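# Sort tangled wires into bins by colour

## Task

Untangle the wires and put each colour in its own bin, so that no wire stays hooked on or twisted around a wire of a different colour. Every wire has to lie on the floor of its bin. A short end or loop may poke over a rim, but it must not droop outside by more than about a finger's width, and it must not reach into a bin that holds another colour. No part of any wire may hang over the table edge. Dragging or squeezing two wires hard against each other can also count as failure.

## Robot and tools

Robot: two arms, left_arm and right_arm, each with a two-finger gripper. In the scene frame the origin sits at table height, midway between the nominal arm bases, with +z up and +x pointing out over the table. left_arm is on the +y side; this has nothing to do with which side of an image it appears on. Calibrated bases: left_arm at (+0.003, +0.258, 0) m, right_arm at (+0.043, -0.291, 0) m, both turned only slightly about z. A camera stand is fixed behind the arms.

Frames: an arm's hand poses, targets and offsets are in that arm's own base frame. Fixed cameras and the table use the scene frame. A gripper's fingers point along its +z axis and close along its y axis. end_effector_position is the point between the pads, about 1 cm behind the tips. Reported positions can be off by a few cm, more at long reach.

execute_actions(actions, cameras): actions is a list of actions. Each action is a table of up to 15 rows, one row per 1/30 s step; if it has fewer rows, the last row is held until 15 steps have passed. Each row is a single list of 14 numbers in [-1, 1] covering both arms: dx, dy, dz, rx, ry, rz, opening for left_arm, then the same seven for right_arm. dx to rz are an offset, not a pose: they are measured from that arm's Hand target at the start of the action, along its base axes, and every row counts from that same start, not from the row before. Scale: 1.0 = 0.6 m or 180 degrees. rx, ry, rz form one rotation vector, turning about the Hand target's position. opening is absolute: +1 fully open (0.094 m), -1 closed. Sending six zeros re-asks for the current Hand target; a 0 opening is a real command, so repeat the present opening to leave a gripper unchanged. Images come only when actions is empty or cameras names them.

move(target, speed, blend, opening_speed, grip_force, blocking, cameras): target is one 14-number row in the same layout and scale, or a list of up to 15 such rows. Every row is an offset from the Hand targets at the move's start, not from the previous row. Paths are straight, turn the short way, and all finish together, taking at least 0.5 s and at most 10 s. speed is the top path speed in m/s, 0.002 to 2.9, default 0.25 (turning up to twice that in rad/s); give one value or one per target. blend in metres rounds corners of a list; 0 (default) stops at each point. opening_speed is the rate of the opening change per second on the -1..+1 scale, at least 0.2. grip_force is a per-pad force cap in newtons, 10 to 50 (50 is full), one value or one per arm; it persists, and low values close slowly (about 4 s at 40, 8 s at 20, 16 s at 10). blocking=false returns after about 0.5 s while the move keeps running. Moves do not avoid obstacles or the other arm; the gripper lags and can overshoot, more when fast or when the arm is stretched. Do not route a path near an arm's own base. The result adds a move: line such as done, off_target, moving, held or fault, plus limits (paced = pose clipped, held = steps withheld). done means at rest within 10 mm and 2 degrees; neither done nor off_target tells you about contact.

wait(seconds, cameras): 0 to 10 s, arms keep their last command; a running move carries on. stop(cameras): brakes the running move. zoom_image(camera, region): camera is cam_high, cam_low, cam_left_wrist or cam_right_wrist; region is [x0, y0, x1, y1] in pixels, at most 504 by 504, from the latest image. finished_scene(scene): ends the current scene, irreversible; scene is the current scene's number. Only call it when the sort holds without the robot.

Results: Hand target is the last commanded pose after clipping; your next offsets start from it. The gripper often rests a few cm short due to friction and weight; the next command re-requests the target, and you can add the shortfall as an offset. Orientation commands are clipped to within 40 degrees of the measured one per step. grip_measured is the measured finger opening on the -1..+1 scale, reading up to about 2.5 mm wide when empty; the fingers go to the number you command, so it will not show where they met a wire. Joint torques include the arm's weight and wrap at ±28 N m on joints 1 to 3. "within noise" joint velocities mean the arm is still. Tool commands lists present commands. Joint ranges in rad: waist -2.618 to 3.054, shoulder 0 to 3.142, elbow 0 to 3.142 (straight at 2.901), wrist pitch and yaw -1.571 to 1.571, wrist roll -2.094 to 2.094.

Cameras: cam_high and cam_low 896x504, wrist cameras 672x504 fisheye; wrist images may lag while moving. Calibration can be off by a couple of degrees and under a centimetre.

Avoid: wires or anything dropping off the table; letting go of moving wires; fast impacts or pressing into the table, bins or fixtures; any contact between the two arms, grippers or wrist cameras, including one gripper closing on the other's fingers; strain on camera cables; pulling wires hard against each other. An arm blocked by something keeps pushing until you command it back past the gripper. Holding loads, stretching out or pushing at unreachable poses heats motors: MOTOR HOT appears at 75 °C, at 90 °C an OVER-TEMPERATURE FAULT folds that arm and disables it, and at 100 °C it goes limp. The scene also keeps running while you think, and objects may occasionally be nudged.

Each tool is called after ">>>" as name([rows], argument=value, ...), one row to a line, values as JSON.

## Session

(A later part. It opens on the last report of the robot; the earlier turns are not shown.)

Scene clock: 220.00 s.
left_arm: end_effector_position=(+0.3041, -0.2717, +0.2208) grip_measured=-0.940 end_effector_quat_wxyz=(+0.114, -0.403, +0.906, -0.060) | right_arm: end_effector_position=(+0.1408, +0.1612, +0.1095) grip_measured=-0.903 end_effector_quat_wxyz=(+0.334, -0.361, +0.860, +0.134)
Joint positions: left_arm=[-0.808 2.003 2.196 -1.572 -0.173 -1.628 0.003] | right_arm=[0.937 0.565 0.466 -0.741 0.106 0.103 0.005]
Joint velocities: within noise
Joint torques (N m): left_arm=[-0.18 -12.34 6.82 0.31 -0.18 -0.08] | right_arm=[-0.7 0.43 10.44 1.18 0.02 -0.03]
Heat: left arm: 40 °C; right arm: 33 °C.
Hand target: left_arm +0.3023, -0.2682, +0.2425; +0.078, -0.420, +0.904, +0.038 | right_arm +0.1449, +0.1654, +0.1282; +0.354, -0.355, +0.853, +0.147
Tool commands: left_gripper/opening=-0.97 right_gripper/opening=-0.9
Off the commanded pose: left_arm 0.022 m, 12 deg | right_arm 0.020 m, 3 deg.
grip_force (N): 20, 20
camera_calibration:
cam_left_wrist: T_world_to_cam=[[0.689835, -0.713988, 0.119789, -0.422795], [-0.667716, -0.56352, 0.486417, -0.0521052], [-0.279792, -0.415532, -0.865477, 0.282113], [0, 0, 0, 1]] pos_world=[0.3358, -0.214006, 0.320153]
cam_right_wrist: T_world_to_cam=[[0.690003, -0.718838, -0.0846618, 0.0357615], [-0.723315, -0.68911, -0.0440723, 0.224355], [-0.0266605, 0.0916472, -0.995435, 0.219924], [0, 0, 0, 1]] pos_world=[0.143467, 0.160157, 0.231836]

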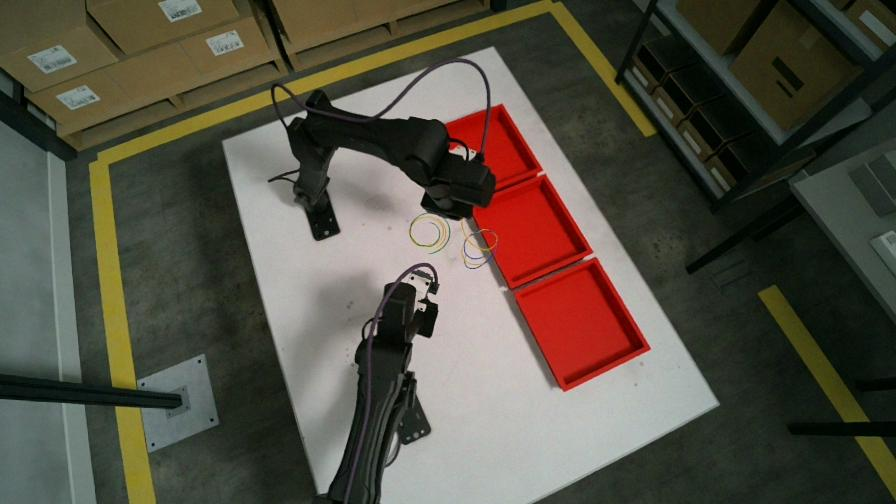

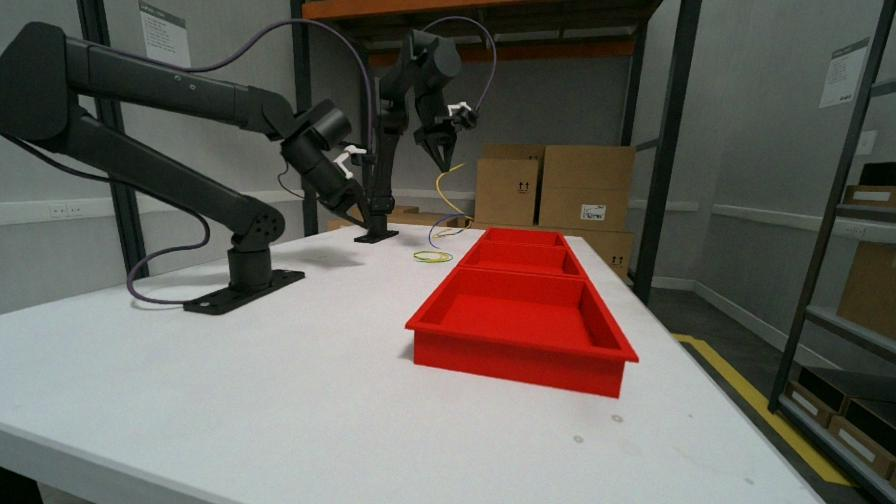

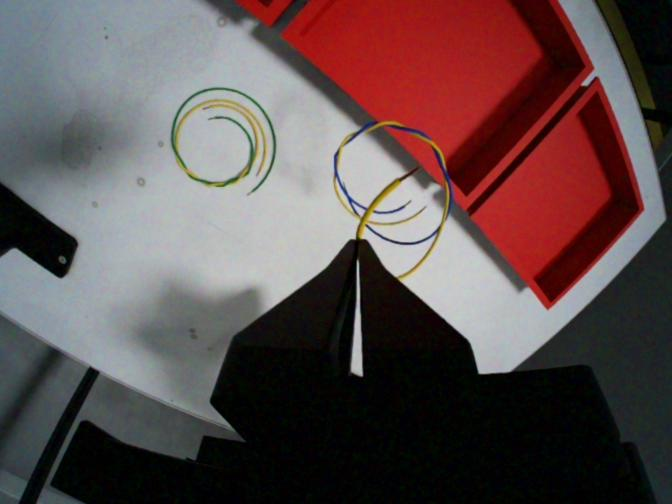

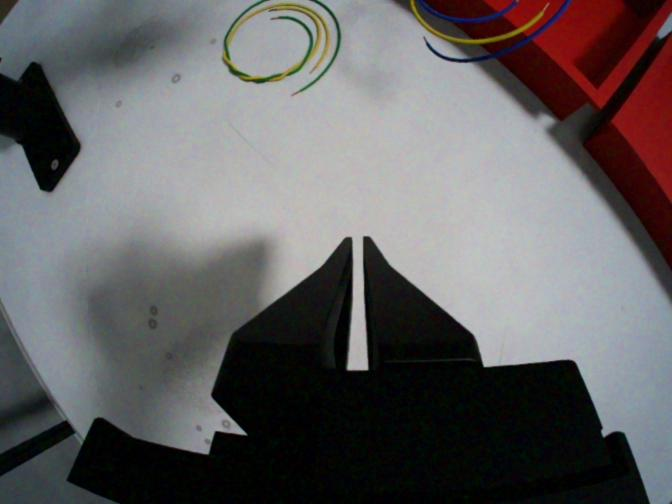

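>>> move(target=[0,0,0,0,0,0,-0.97,0.1335,0.0577,-0.0553,0.3249,0.0529,-0.3862,-0.45], speed=0.12, cameras=["all"])

Scene clock: 229.67 s.
left_arm: end_effector_position=(+0.3041, -0.2717, +0.2208) grip_measured=-0.940 end_effector_quat_wxyz=(+0.114, -0.403, +0.906, -0.060) | right_arm: end_effector_position=(+0.2207, +0.1935, +0.0812) grip_measured=-0.453 end_effector_quat_wxyz=(+0.416, +0.383, +0.762, +0.315)
Joint positions: left_arm=[-0.808 2.003 2.196 -1.572 -0.173 -1.628 0.003] | right_arm=[1.2 1.201 0.313 0.115 0.86 1.75 0.026]
Joint torques (N m): left_arm=[-0.17 -12.36 6.83 0.31 -0.18 -0.08] | right_arm=[0.75 -1.37 8.96 1.12 0.62 0.06]
Heat: left arm: 40 °C; right arm: 34 °C.
Hand target: left_arm +0.3023, -0.2682, +0.2425; +0.078, -0.419, +0.904, +0.038 | right_arm +0.2251, +0.2001, +0.0951; +0.426, +0.389, +0.748, +0.327
Off the commanded pose: left_arm 0.022 m, 12 deg | right_arm 0.016 m, 3 deg.
joint sent to its limit (left arm) — joint 4 (wrist pitch), lower limit. The joint targets are off in orientation, not in position.
grip_force (N): 20, 20
move: off_target (left_arm, right_arm)
camera_calibration:
cam_left_wrist: T_world_to_cam=[[0.689835, -0.713988, 0.119789, -0.422795], [-0.667716, -0.56352, 0.486417, -0.0521052], [-0.279792, -0.415532, -0.865477, 0.282113], [0, 0, 0, 1]] pos_world=[0.3358, -0.214006, 0.320153]
cam_right_wrist: T_world_to_cam=[[-0.304001, -0.428013, -0.85111, 0.226709], [-0.826667, 0.562556, 0.0123675, 0.0791804], [0.473504, 0.707344, -0.524841, -0.0768471], [0, 0, 0, 1]] pos_world=[0.170763, 0.106848, 0.151642]

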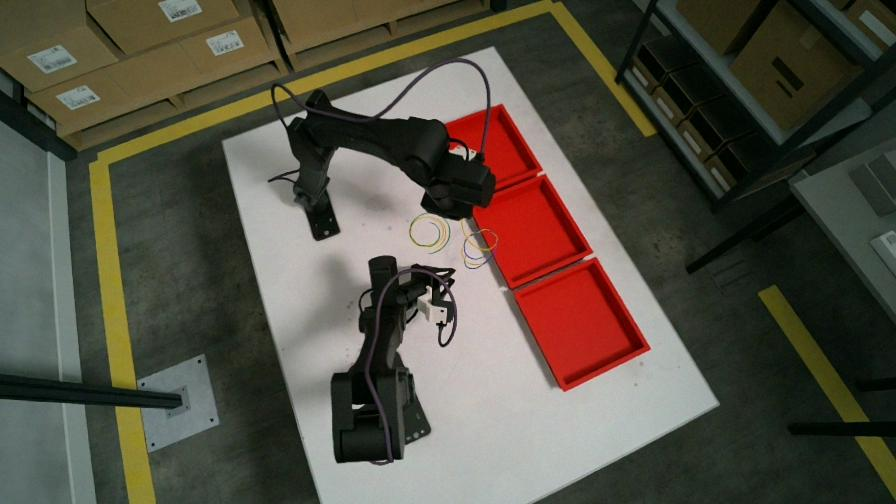

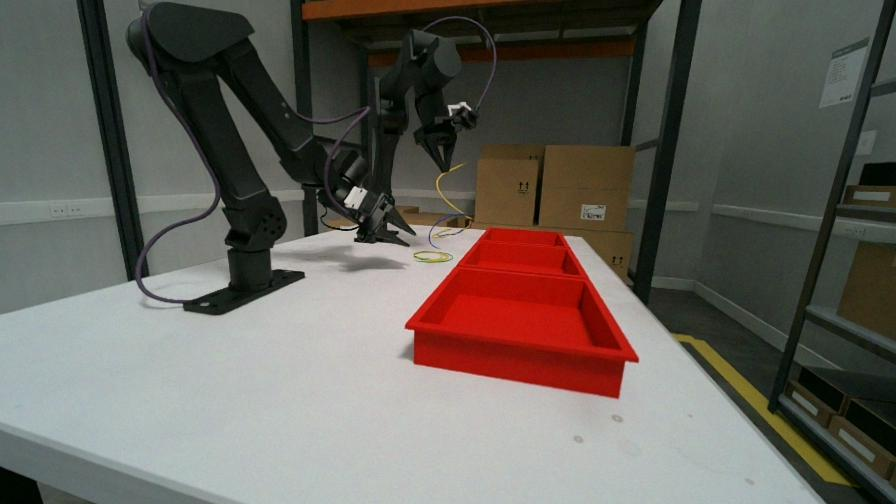

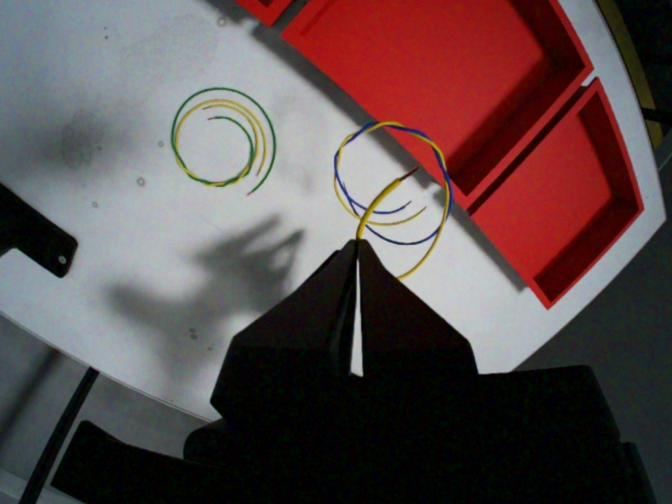

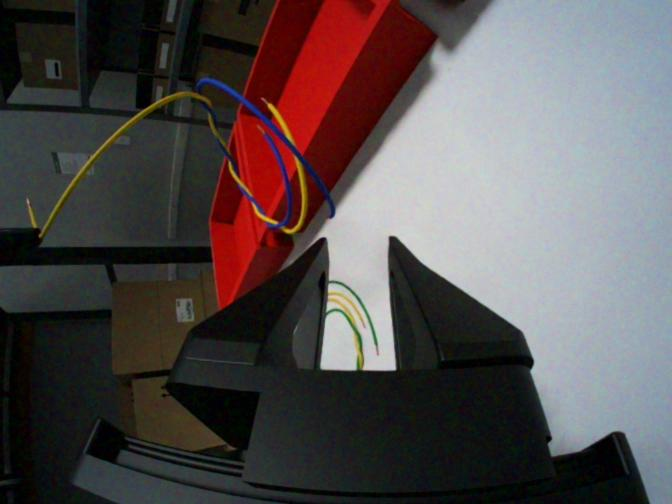

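>>> zoom_image(camera="cam_right_wrist", region=[180, 70, 420, 260])

Scaled by 2.100 from the camera's 672x504 image, which has a finer 960x720 frame.

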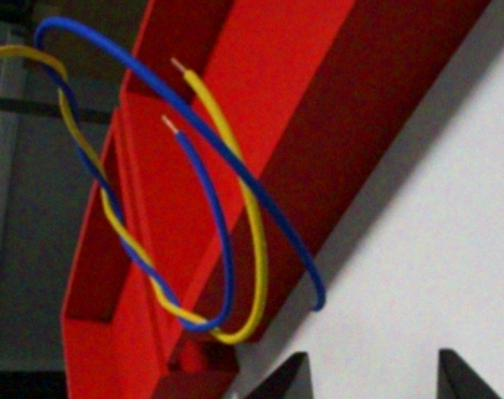

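>>> move([
  [0,0,0,0,0,0,-0.97,0.0012,0.0308,0.0123,0,0,0,-0.45],
  [0,0,0,0,0,0,-0.97,0.0605,0.0413,-0.0157,0,0,0,-0.45],
], speed=0.05, blend=[0.005,0], cameras=["cam_right_wrist","cam_left_wrist","cam_low"])

>>> zoom_image(camera="cam_right_wrist", region=[180, 70, 450, 280])

Scene clock: 232.43 s.
left_arm: end_effector_position=(+0.3041, -0.2717, +0.2208) grip_measured=-0.940 end_effector_quat_wxyz=(+0.114, -0.403, +0.906, -0.060) | right_arm: end_effector_position=(+0.2541, +0.2199, +0.0754) grip_measured=-0.453 end_effector_quat_wxyz=(+0.418, +0.385, +0.758, +0.319)
Joint positions: left_arm=[-0.808 2.003 2.196 -1.572 -0.173 -1.628 0.003] | right_arm=[1.103 1.424 0.394 0.341 0.793 1.653 0.026]
Joint torques (N m): left_arm=[-0.18 -12.36 6.83 0.31 -0.18 -0.08] | right_arm=[-0.68 -2.55 8.29 1.29 0.36 -0.07]
Heat: left arm: 40 °C; right arm: 33 °C.
Hand target: left_arm +0.3023, -0.2682, +0.2425; +0.078, -0.419, +0.904, +0.038 | right_arm +0.2613, +0.2248, +0.0855; +0.426, +0.389, +0.749, +0.326
Off the commanded pose: left_arm 0.022 m, 12 deg | right_arm 0.014 m, 2 deg.
joint sent to its limit (left arm) — joint 4 (wrist pitch), lower limit. The joint targets are off in orientation, not in position.
grip_force (N): 20, 20
move: off_target (left_arm, right_arm)
camera_calibration:
cam_left_wrist: T_world_to_cam=[[0.689835, -0.713988, 0.119789, -0.422795], [-0.667716, -0.56352, 0.486417, -0.0521052], [-0.279792, -0.415532, -0.865477, 0.282113], [0, 0, 0, 1]] pos_world=[0.3358, -0.214006, 0.320153]
cam_right_wrist: T_world_to_cam=[[-0.297475, -0.418833, -0.857956, 0.24013], [-0.824477, 0.565813, 0.00965064, 0.0909957], [0.481401, 0.710236, -0.513633, -0.11779], [0, 0, 0, 1]] pos_world=[0.20316, 0.132746, 0.144642]
Images, in order (width x height): cam_low 896x504, cam_left_wrist 672x504, cam_right_wrist 672x504.

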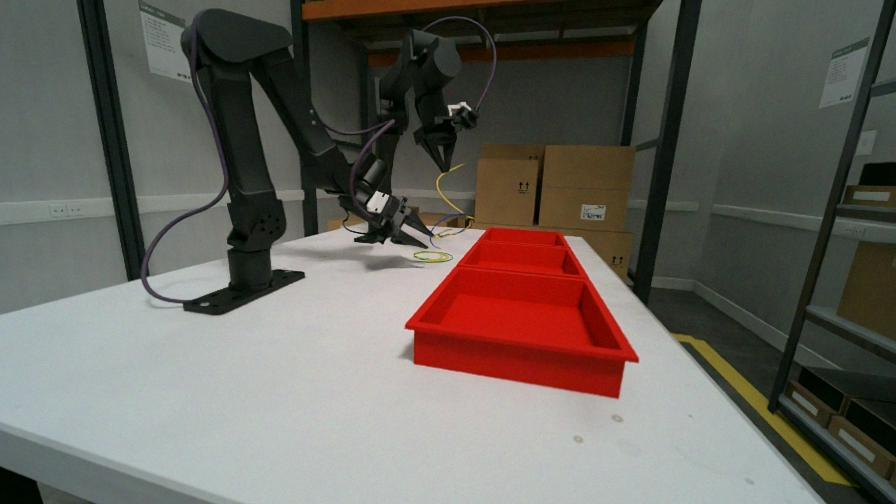

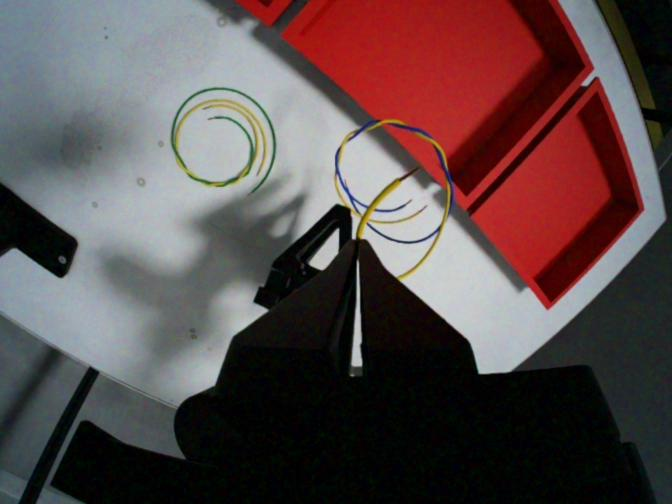

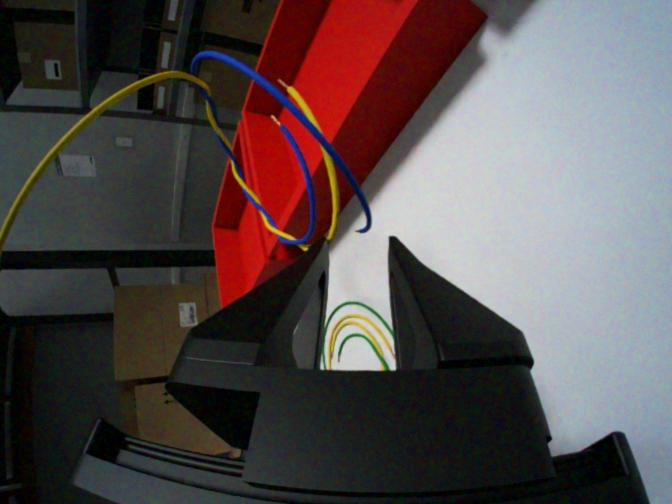

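Scaled by 1.867 from the camera's 672x504 image, which has a finer 960x720 frame.

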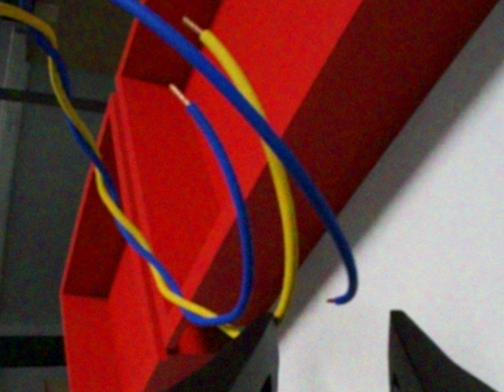

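>>> move(target=[0,0,0,0,0,0,-0.97,0.0447,0.0045,-0.0252,0,0,0,-0.45], speed=0.04, cameras=["cam_right_wrist","cam_left_wrist","cam_low"])

>>> zoom_image(camera="cam_right_wrist", region=[180, 70, 450, 280])

Scene clock: 234.20 s.
left_arm: end_effector_position=(+0.3041, -0.2717, +0.2208) grip_measured=-0.940 end_effector_quat_wxyz=(+0.114, -0.403, +0.906, -0.060) | right_arm: end_effector_position=(+0.2800, +0.2226, +0.0611) grip_measured=-0.453 end_effector_quat_wxyz=(+0.418, +0.386, +0.758, +0.319)
Joint positions: left_arm=[-0.808 2.003 2.196 -1.572 -0.173 -1.628 0.003] | right_arm=[1.007 1.56 0.409 0.516 0.717 1.575 0.026]
Joint torques (N m): left_arm=[-0.17 -12.34 6.83 0.31 -0.18 -0.08] | right_arm=[-0.65 -3.11 7.84 1.31 0.32 -0.11]
Heat: left arm: 39 °C; right arm: 33 °C.
Hand target: left_arm +0.3023, -0.2682, +0.2425; +0.078, -0.419, +0.904, +0.038 | right_arm +0.2881, +0.2275, +0.0703; +0.426, +0.389, +0.749, +0.326
Off the commanded pose: left_arm 0.022 m, 12 deg | right_arm 0.013 m, 2 deg.
joint sent to its limit (left arm) — joint 4 (wrist pitch), lower limit. The joint targets are off in orientation, not in position.
grip_force (N): 20, 20
move: off_target (left_arm, right_arm)
camera_calibration:
cam_left_wrist: T_world_to_cam=[[0.689835, -0.713988, 0.119789, -0.422795], [-0.667716, -0.56352, 0.486417, -0.0521052], [-0.279792, -0.415532, -0.865477, 0.282113], [0, 0, 0, 1]] pos_world=[0.3358, -0.214006, 0.320153]
cam_right_wrist: T_world_to_cam=[[-0.29905, -0.416767, -0.858414, 0.236746], [-0.823636, 0.566999, 0.0116518, 0.110346], [0.481863, 0.710505, -0.512826, -0.139819], [0, 0, 0, 1]] pos_world=[0.229058, 0.135445, 0.130238]
Images, in order (width x height): cam_low 896x504, cam_left_wrist 672x504, cam_right_wrist 672x504.

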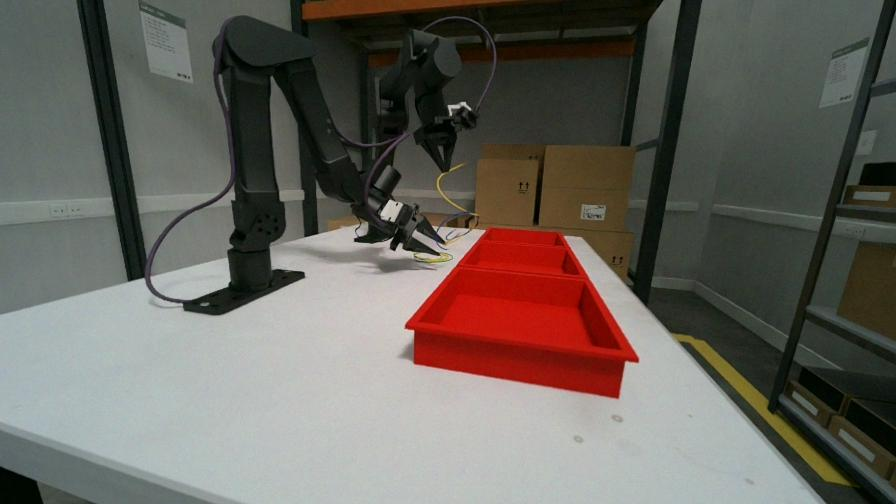

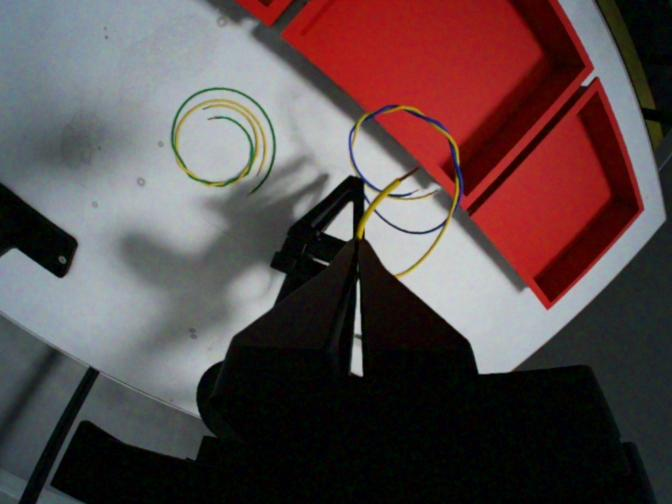

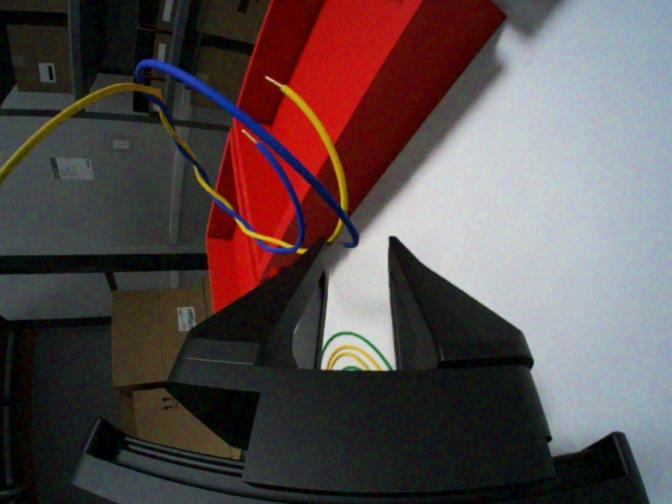

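Scaled by 1.867 from the camera's 672x504 image, which has a finer 960x720 frame.

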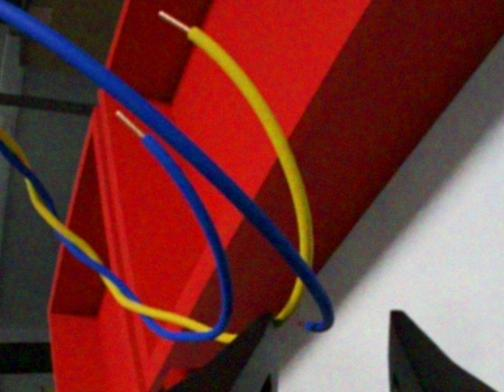

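>>> zoom_image(camera="cam_low", region=[380, 150, 500, 270])

>>> zoom_image(camera="cam_left_wrist", region=[320, 90, 480, 280])

Scaled by 4.200.

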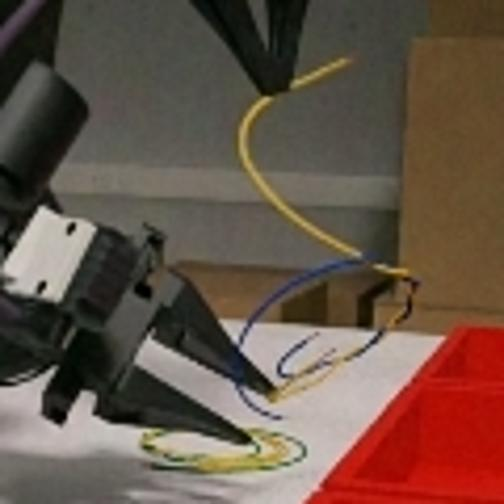

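Scaled by 2.653 from the camera's 672x504 image, which has a finer 960x720 frame.

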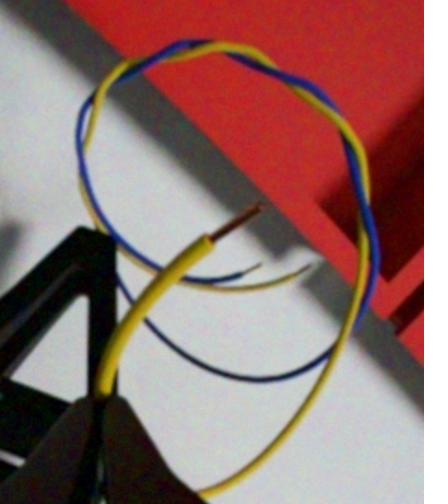

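>>> move(target=[0,0,0,0,0,0,-0.97,0,0,0,0,0,0,-1], opening_speed=0.4, cameras=["cam_right_wrist","cam_left_wrist","cam_low"])

>>> zoom_image(camera="cam_right_wrist", region=[180, 70, 450, 280])

>>> zoom_image(camera="cam_low", region=[380, 150, 500, 270])

Scene clock: 237.80 s.
left_arm: end_effector_position=(+0.3041, -0.2717, +0.2208) grip_measured=-0.940 end_effector_quat_wxyz=(+0.114, -0.403, +0.906, -0.060) | right_arm: end_effector_position=(+0.2800, +0.2228, +0.0612) grip_measured=-0.968 end_effector_quat_wxyz=(+0.418, +0.386, +0.758, +0.320)
Joint positions: left_arm=[-0.808 2.003 2.196 -1.572 -0.173 -1.628 0.003] | right_arm=[1.007 1.56 0.409 0.516 0.717 1.574 0.002]
Joint torques (N m): left_arm=[-0.18 -12.34 6.82 0.31 -0.17 -0.08] | right_arm=[-0.68 -3.12 7.86 1.34 0.32 -0.1]
Heat: left arm: 39 °C; right arm: 34 °C.
Hand target: left_arm +0.3023, -0.2682, +0.2425; +0.078, -0.419, +0.904, +0.038 | right_arm +0.2881, +0.2275, +0.0703; +0.426, +0.389, +0.749, +0.326
Off the commanded pose: left_arm 0.022 m, 12 deg | right_arm 0.013 m, 2 deg.
joint sent to its limit (left arm) — joint 4 (wrist pitch), lower limit. The joint targets are off in orientation, not in position.
grip_force (N): 20, 20
move: off_target (left_arm, right_arm)
camera_calibration:
cam_left_wrist: T_world_to_cam=[[0.689835, -0.713988, 0.119789, -0.422795], [-0.667716, -0.56352, 0.486417, -0.0521052], [-0.279792, -0.415532, -0.865477, 0.282113], [0, 0, 0, 1]] pos_world=[0.3358, -0.214006, 0.320153]
cam_right_wrist: T_world_to_cam=[[-0.298607, -0.416512, -0.858692, 0.236774], [-0.823894, 0.566624, 0.0116631, 0.110397], [0.481698, 0.710954, -0.512359, -0.139924], [0, 0, 0, 1]] pos_world=[0.229059, 0.135545, 0.130337]
Images, in order (width x height): cam_low 896x504, cam_left_wrist 672x504, cam_right_wrist 672x504.

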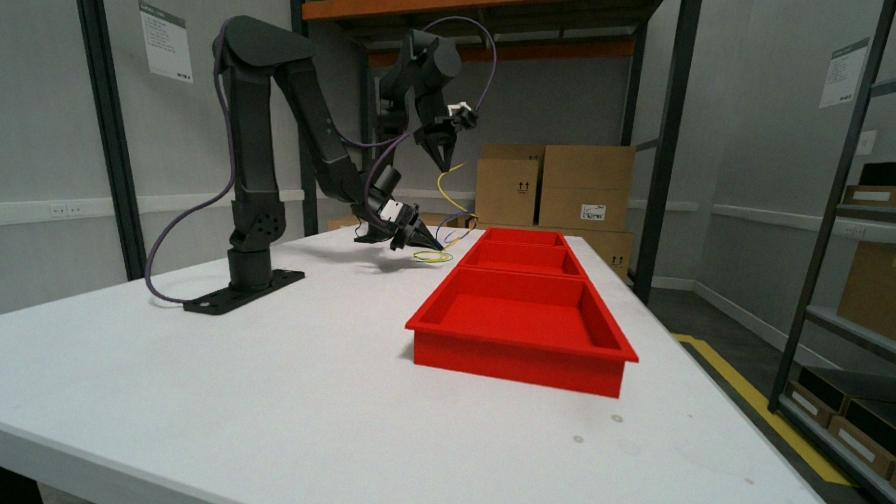

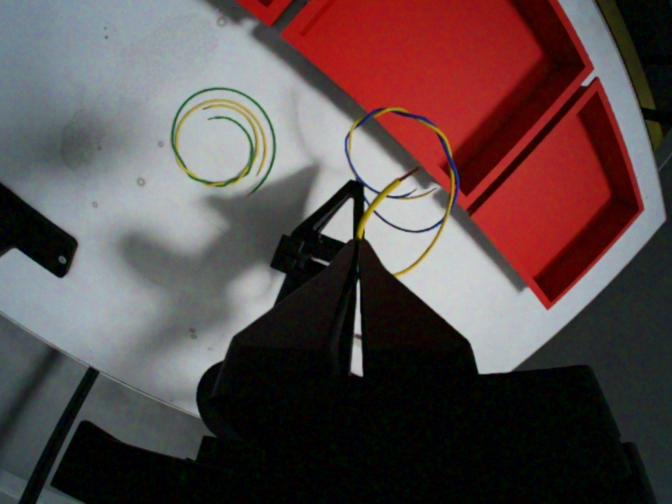

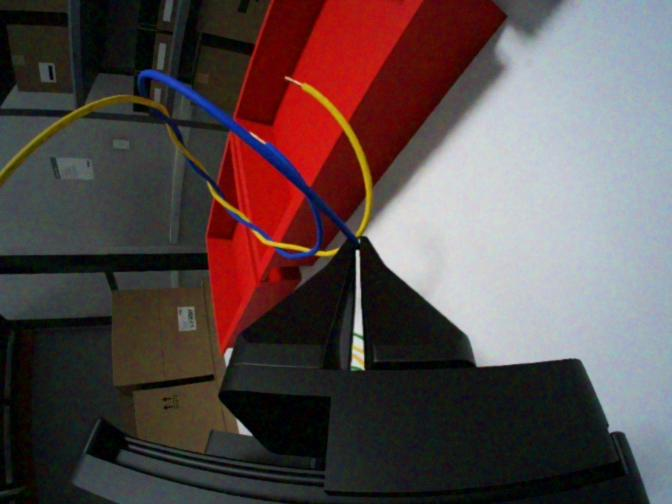

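Scaled by 1.867 from the camera's 672x504 image, which has a finer 960x720 frame.

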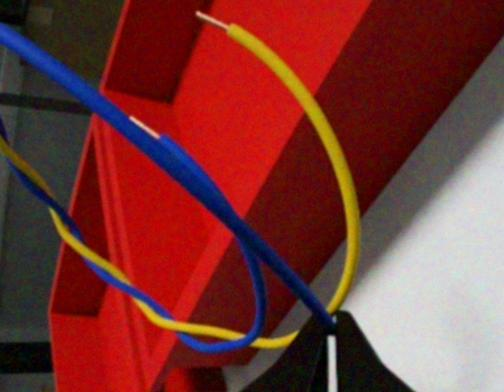

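Scaled by 4.200.

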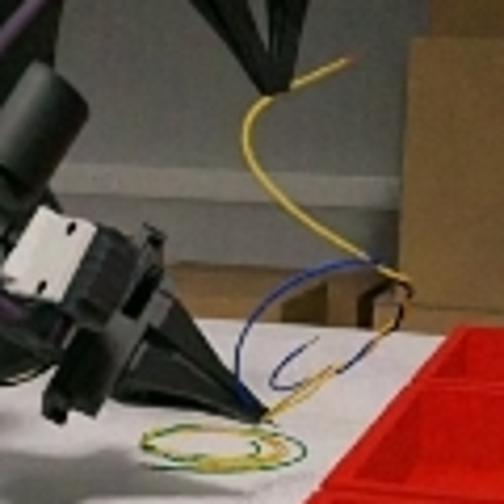

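>>> move(target=[0,0,0,0,0,0,-0.97,0,-0.17,0.085,0,0,0,-1], speed=0.06, cameras=["cam_right_wrist","cam_left_wrist","cam_low"])

>>> zoom_image(camera="cam_low", region=[380, 150, 500, 270])

Scene clock: 241.43 s.
left_arm: end_effector_position=(+0.3041, -0.2717, +0.2208) grip_measured=-0.940 end_effector_quat_wxyz=(+0.114, -0.403, +0.906, -0.060) | right_arm: end_effector_position=(+0.2890, +0.1304, +0.1223) grip_measured=-0.969 end_effector_quat_wxyz=(+0.421, +0.389, +0.749, +0.332)
Joint positions: left_arm=[-0.808 2.003 2.196 -1.572 -0.173 -1.629 0.003] | right_arm=[0.654 0.973 0.303 0.186 0.419 1.357 0.001]
Joint torques (N m): left_arm=[-0.18 -12.36 6.82 0.31 -0.18 -0.08] | right_arm=[-0.66 -1.95 6.49 1.38 0.21 -0.09]
Heat: left arm: 39 °C; right arm: 34 °C.
Hand target: left_arm +0.3023, -0.2682, +0.2425; +0.078, -0.420, +0.904, +0.038 | right_arm +0.2881, +0.1255, +0.1214; +0.426, +0.389, +0.748, +0.327
Off the commanded pose: left_arm 0.022 m, 12 deg | right_arm 0.005 m, 1 deg.
joint sent to its limit (left arm) — joint 4 (wrist pitch), lower limit. The joint targets are off in orientation, not in position.
grip_force (N): 20, 20
move: off_target (left_arm)
camera_calibration:
cam_left_wrist: T_world_to_cam=[[0.690135, -0.713696, 0.119797, -0.422767], [-0.667455, -0.563759, 0.486497, -0.0523366], [-0.279674, -0.415708, -0.86543, 0.281993], [0, 0, 0, 1]] pos_world=[0.3357, -0.214006, 0.320153]
cam_right_wrist: T_world_to_cam=[[-0.28299, -0.394629, -0.874176, 0.247909], [-0.822017, 0.56939, 0.00906554, 0.168814], [0.49417, 0.721154, -0.485524, -0.0555201], [0, 0, 0, 1]] pos_world=[0.23636, 0.0417492, 0.188229]
Images, in order (width x height): cam_low 896x504, cam_left_wrist 672x504, cam_right_wrist 672x504.

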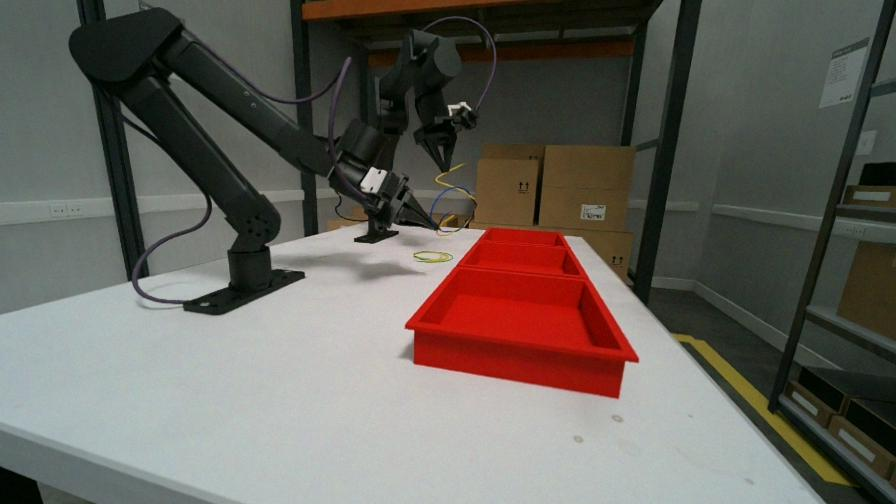

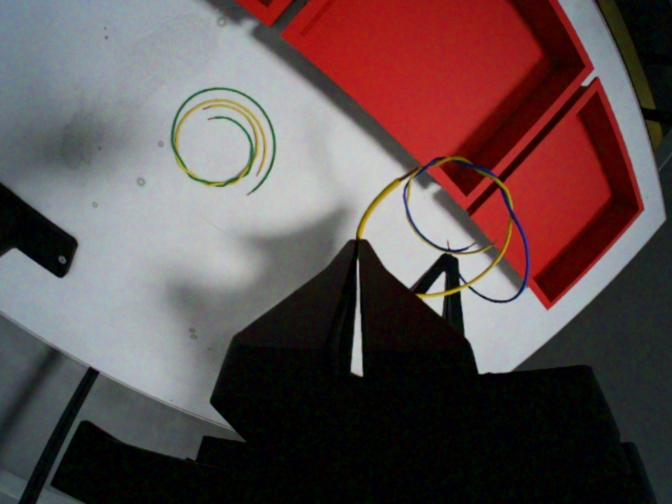

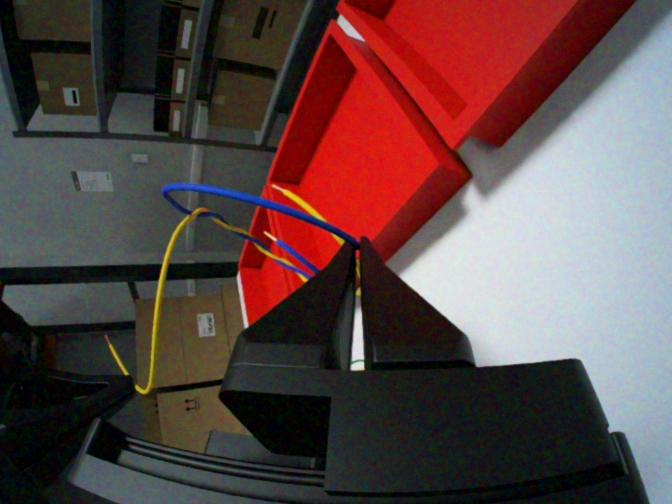

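Scaled by 4.200.

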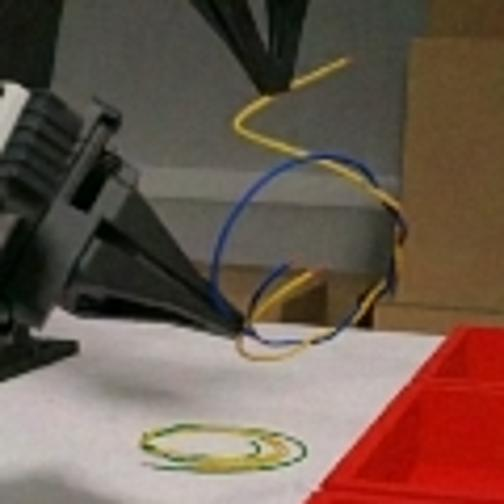

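>>> move(target=[0,0,0.09,-0.12,-0.115,0,-0.97,0.02,-0.108,0.2,-0.6446,-0.1137,0.3052,-1], speed=0.15, cameras=["all"])

>>> zoom_image(camera="cam_low", region=[370, 110, 510, 250])

Scene clock: 250.13 s.
left_arm: end_effector_position=(+0.3031, -0.2725, +0.2816) grip_measured=-0.940 end_effector_quat_wxyz=(+0.148, -0.424, +0.875, -0.183) | right_arm: end_effector_position=(+0.2968, +0.0596, +0.2204) grip_measured=-0.969 end_effector_quat_wxyz=(+0.457, -0.521, +0.678, -0.245)
Joint positions: left_arm=[-0.808 1.811 2.113 -1.424 -0.166 -1.672 0.003] | right_arm=[0.23 0.772 0.666 -0.377 0.059 -1.116 0.001]
Joint torques (N m): left_arm=[0.28 -11.08 4.05 1.08 -0.11 -0.05] | right_arm=[-0.66 -0.32 10.97 1.48 -0.13 0.01]
Heat: left arm: 40 °C; right arm: 34 °C.
Hand target: left_arm +0.3023, -0.2682, +0.2966; +0.159, -0.427, +0.866, -0.206 | right_arm +0.3001, +0.0607, +0.2414; +0.477, -0.514, +0.669, -0.249
Off the commanded pose: left_arm 0.015 m, 3 deg | right_arm 0.021 m, 3 deg.
grip_force (N): 20, 20
move: off_target (left_arm, right_arm)
camera_calibration:
cam_left_wrist: T_world_to_cam=[[0.674169, -0.636415, 0.374796, -0.475934], [-0.728806, -0.490961, 0.477283, -0.0420096], [-0.11974, -0.594923, -0.794814, 0.216849], [0, 0, 0, 1]] pos_world=[0.316209, -0.194508, 0.370783]
cam_right_wrist: T_world_to_cam=[[0.524601, -0.404258, 0.749245, -0.288907], [-0.603104, -0.797622, -0.00808264, 0.234952], [0.600882, -0.447633, -0.662243, 0.11622], [0, 0, 0, 1]] pos_world=[0.223427, 0.122634, 0.295328]

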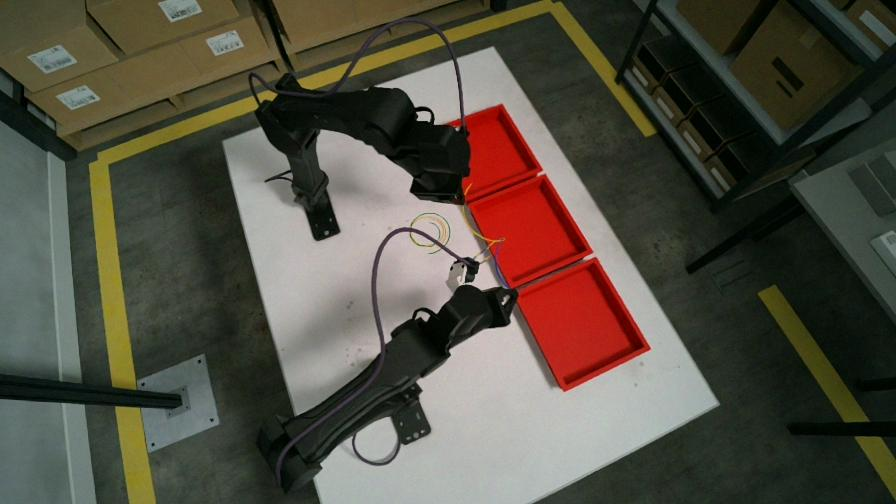

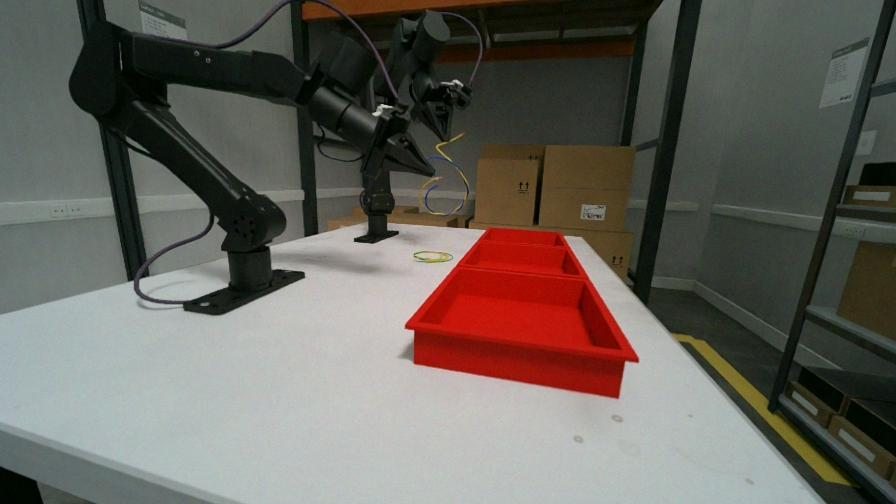

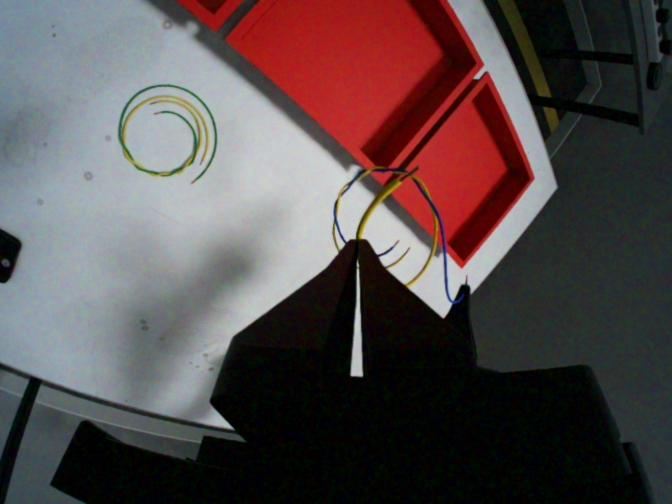

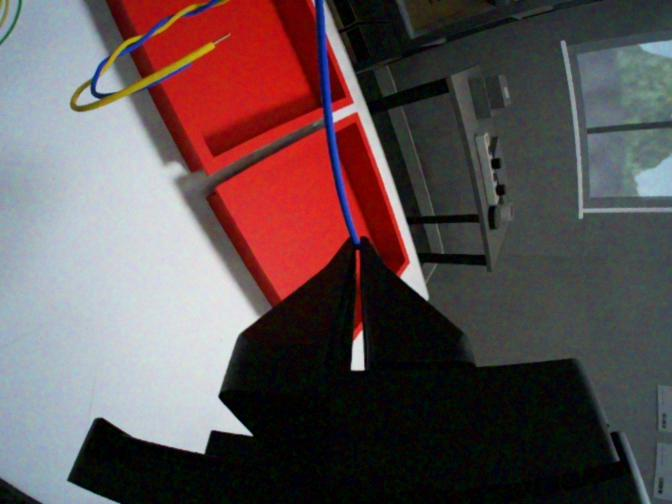

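Scaled by 3.600.

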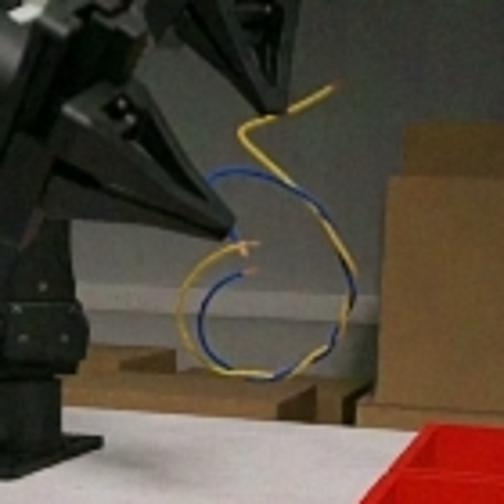

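>>> move(target=[0,0.08,0.02,0,0,0,-0.97,0,-0.15,0.03,0,0,0,-1], speed=0.04, cameras=["all"])

>>> zoom_image(camera="cam_low", region=[370, 110, 510, 250])

Scene clock: 253.17 s.
left_arm: end_effector_position=(+0.3056, -0.2297, +0.2980) grip_measured=-0.940 end_effector_quat_wxyz=(+0.146, -0.428, +0.870, -0.198) | right_arm: end_effector_position=(+0.2978, -0.0279, +0.2414) grip_measured=-0.969 end_effector_quat_wxyz=(+0.465, -0.515, +0.680, -0.238)
Joint positions: left_arm=[-0.696 1.7 2.039 -1.423 -0.104 -1.585 0.003] | right_arm=[-0.389 0.832 0.775 -0.486 -0.497 -1.401 0.001]
Joint torques (N m): left_arm=[0.65 -9.77 4 0.91 -0.13 0.12] | right_arm=[-0.9 -0.18 10.73 1.35 -0.31 -0.01]
Heat: left arm: 40 °C; right arm: 34 °C.
Hand target: left_arm +0.3022, -0.2203, +0.3085; +0.158, -0.427, +0.866, -0.206 | right_arm +0.3001, -0.0292, +0.2593; +0.477, -0.514, +0.669, -0.248
Off the commanded pose: left_arm 0.015 m, 2 deg | right_arm 0.018 m, 2 deg.
grip_force (N): 20, 20
move: off_target (left_arm, right_arm)
camera_calibration:
cam_left_wrist: T_world_to_cam=[[0.675291, -0.619986, 0.399499, -0.460442], [-0.729477, -0.481507, 0.485813, -0.0271471], [-0.108836, -0.61949, -0.777423, 0.241519], [0, 0, 0, 1]] pos_world=[0.317415, -0.14892, 0.384897]
cam_right_wrist: T_world_to_cam=[[0.520147, -0.422419, 0.7423, -0.338141], [-0.602392, -0.797569, -0.0317613, 0.171388], [0.605452, -0.430635, -0.669314, 0.0911772], [0, 0, 0, 1]] pos_world=[0.223922, 0.0331208, 0.317471]

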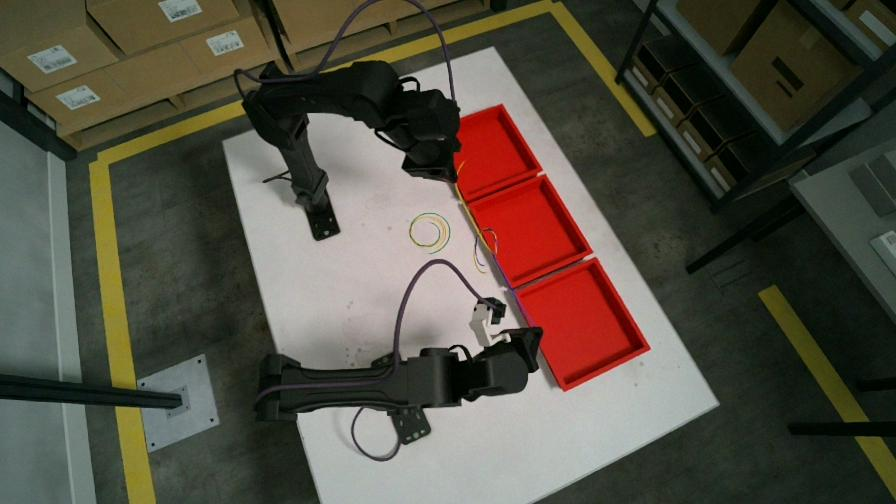

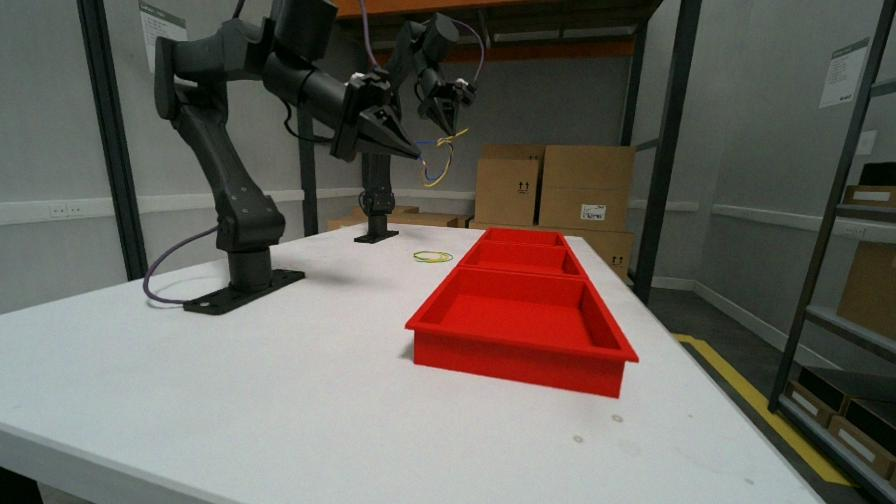

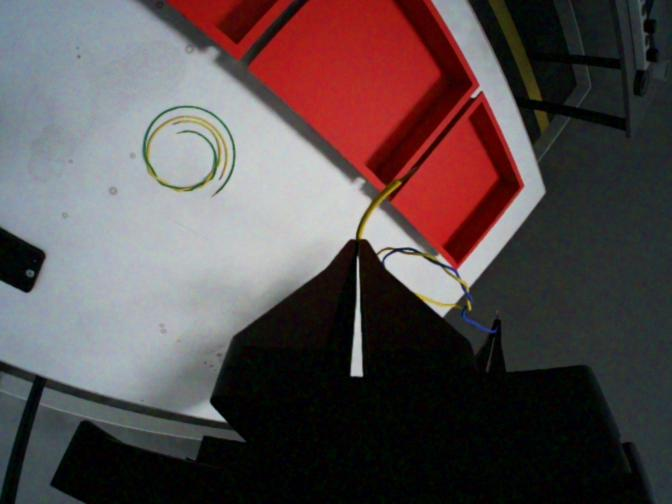

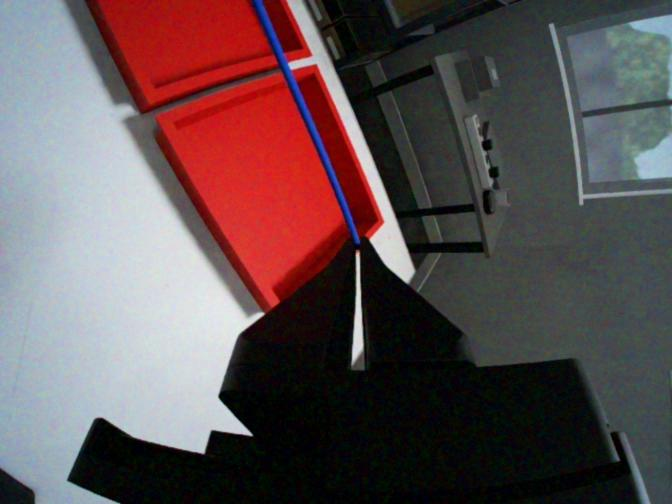

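Scaled by 3.600.

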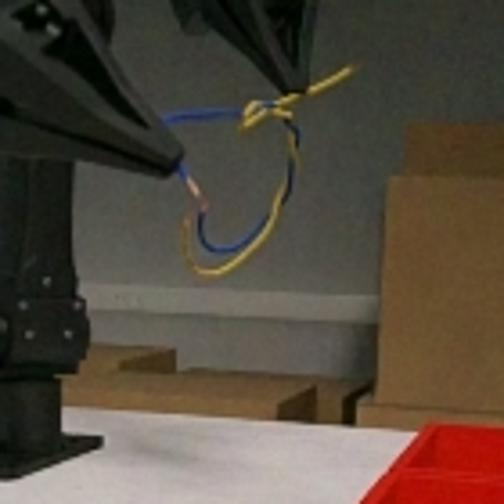

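>>> zoom_image(camera="cam_high", region=[420, 140, 560, 300])

>>> zoom_image(camera="cam_left_wrist", region=[340, 170, 520, 350])

Scaled by 3.150.

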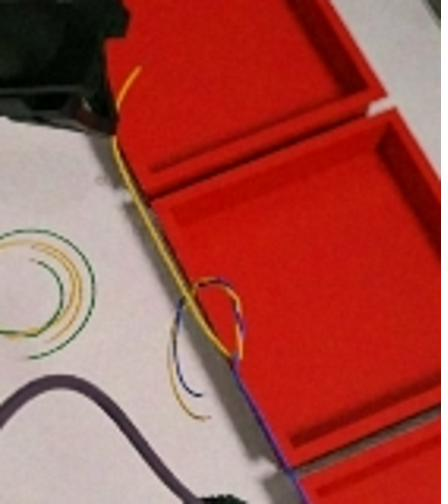

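Scaled by 2.800 from the camera's 672x504 image, which has a finer 960x720 frame.

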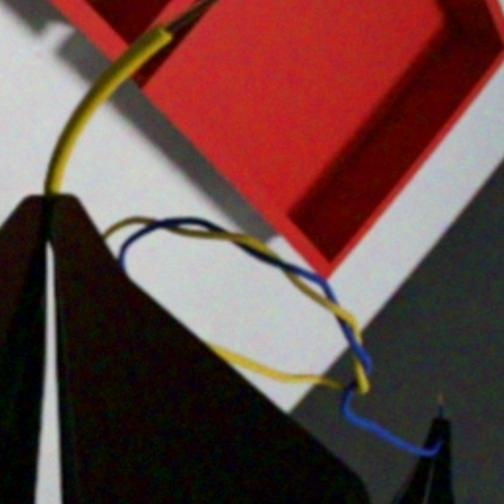

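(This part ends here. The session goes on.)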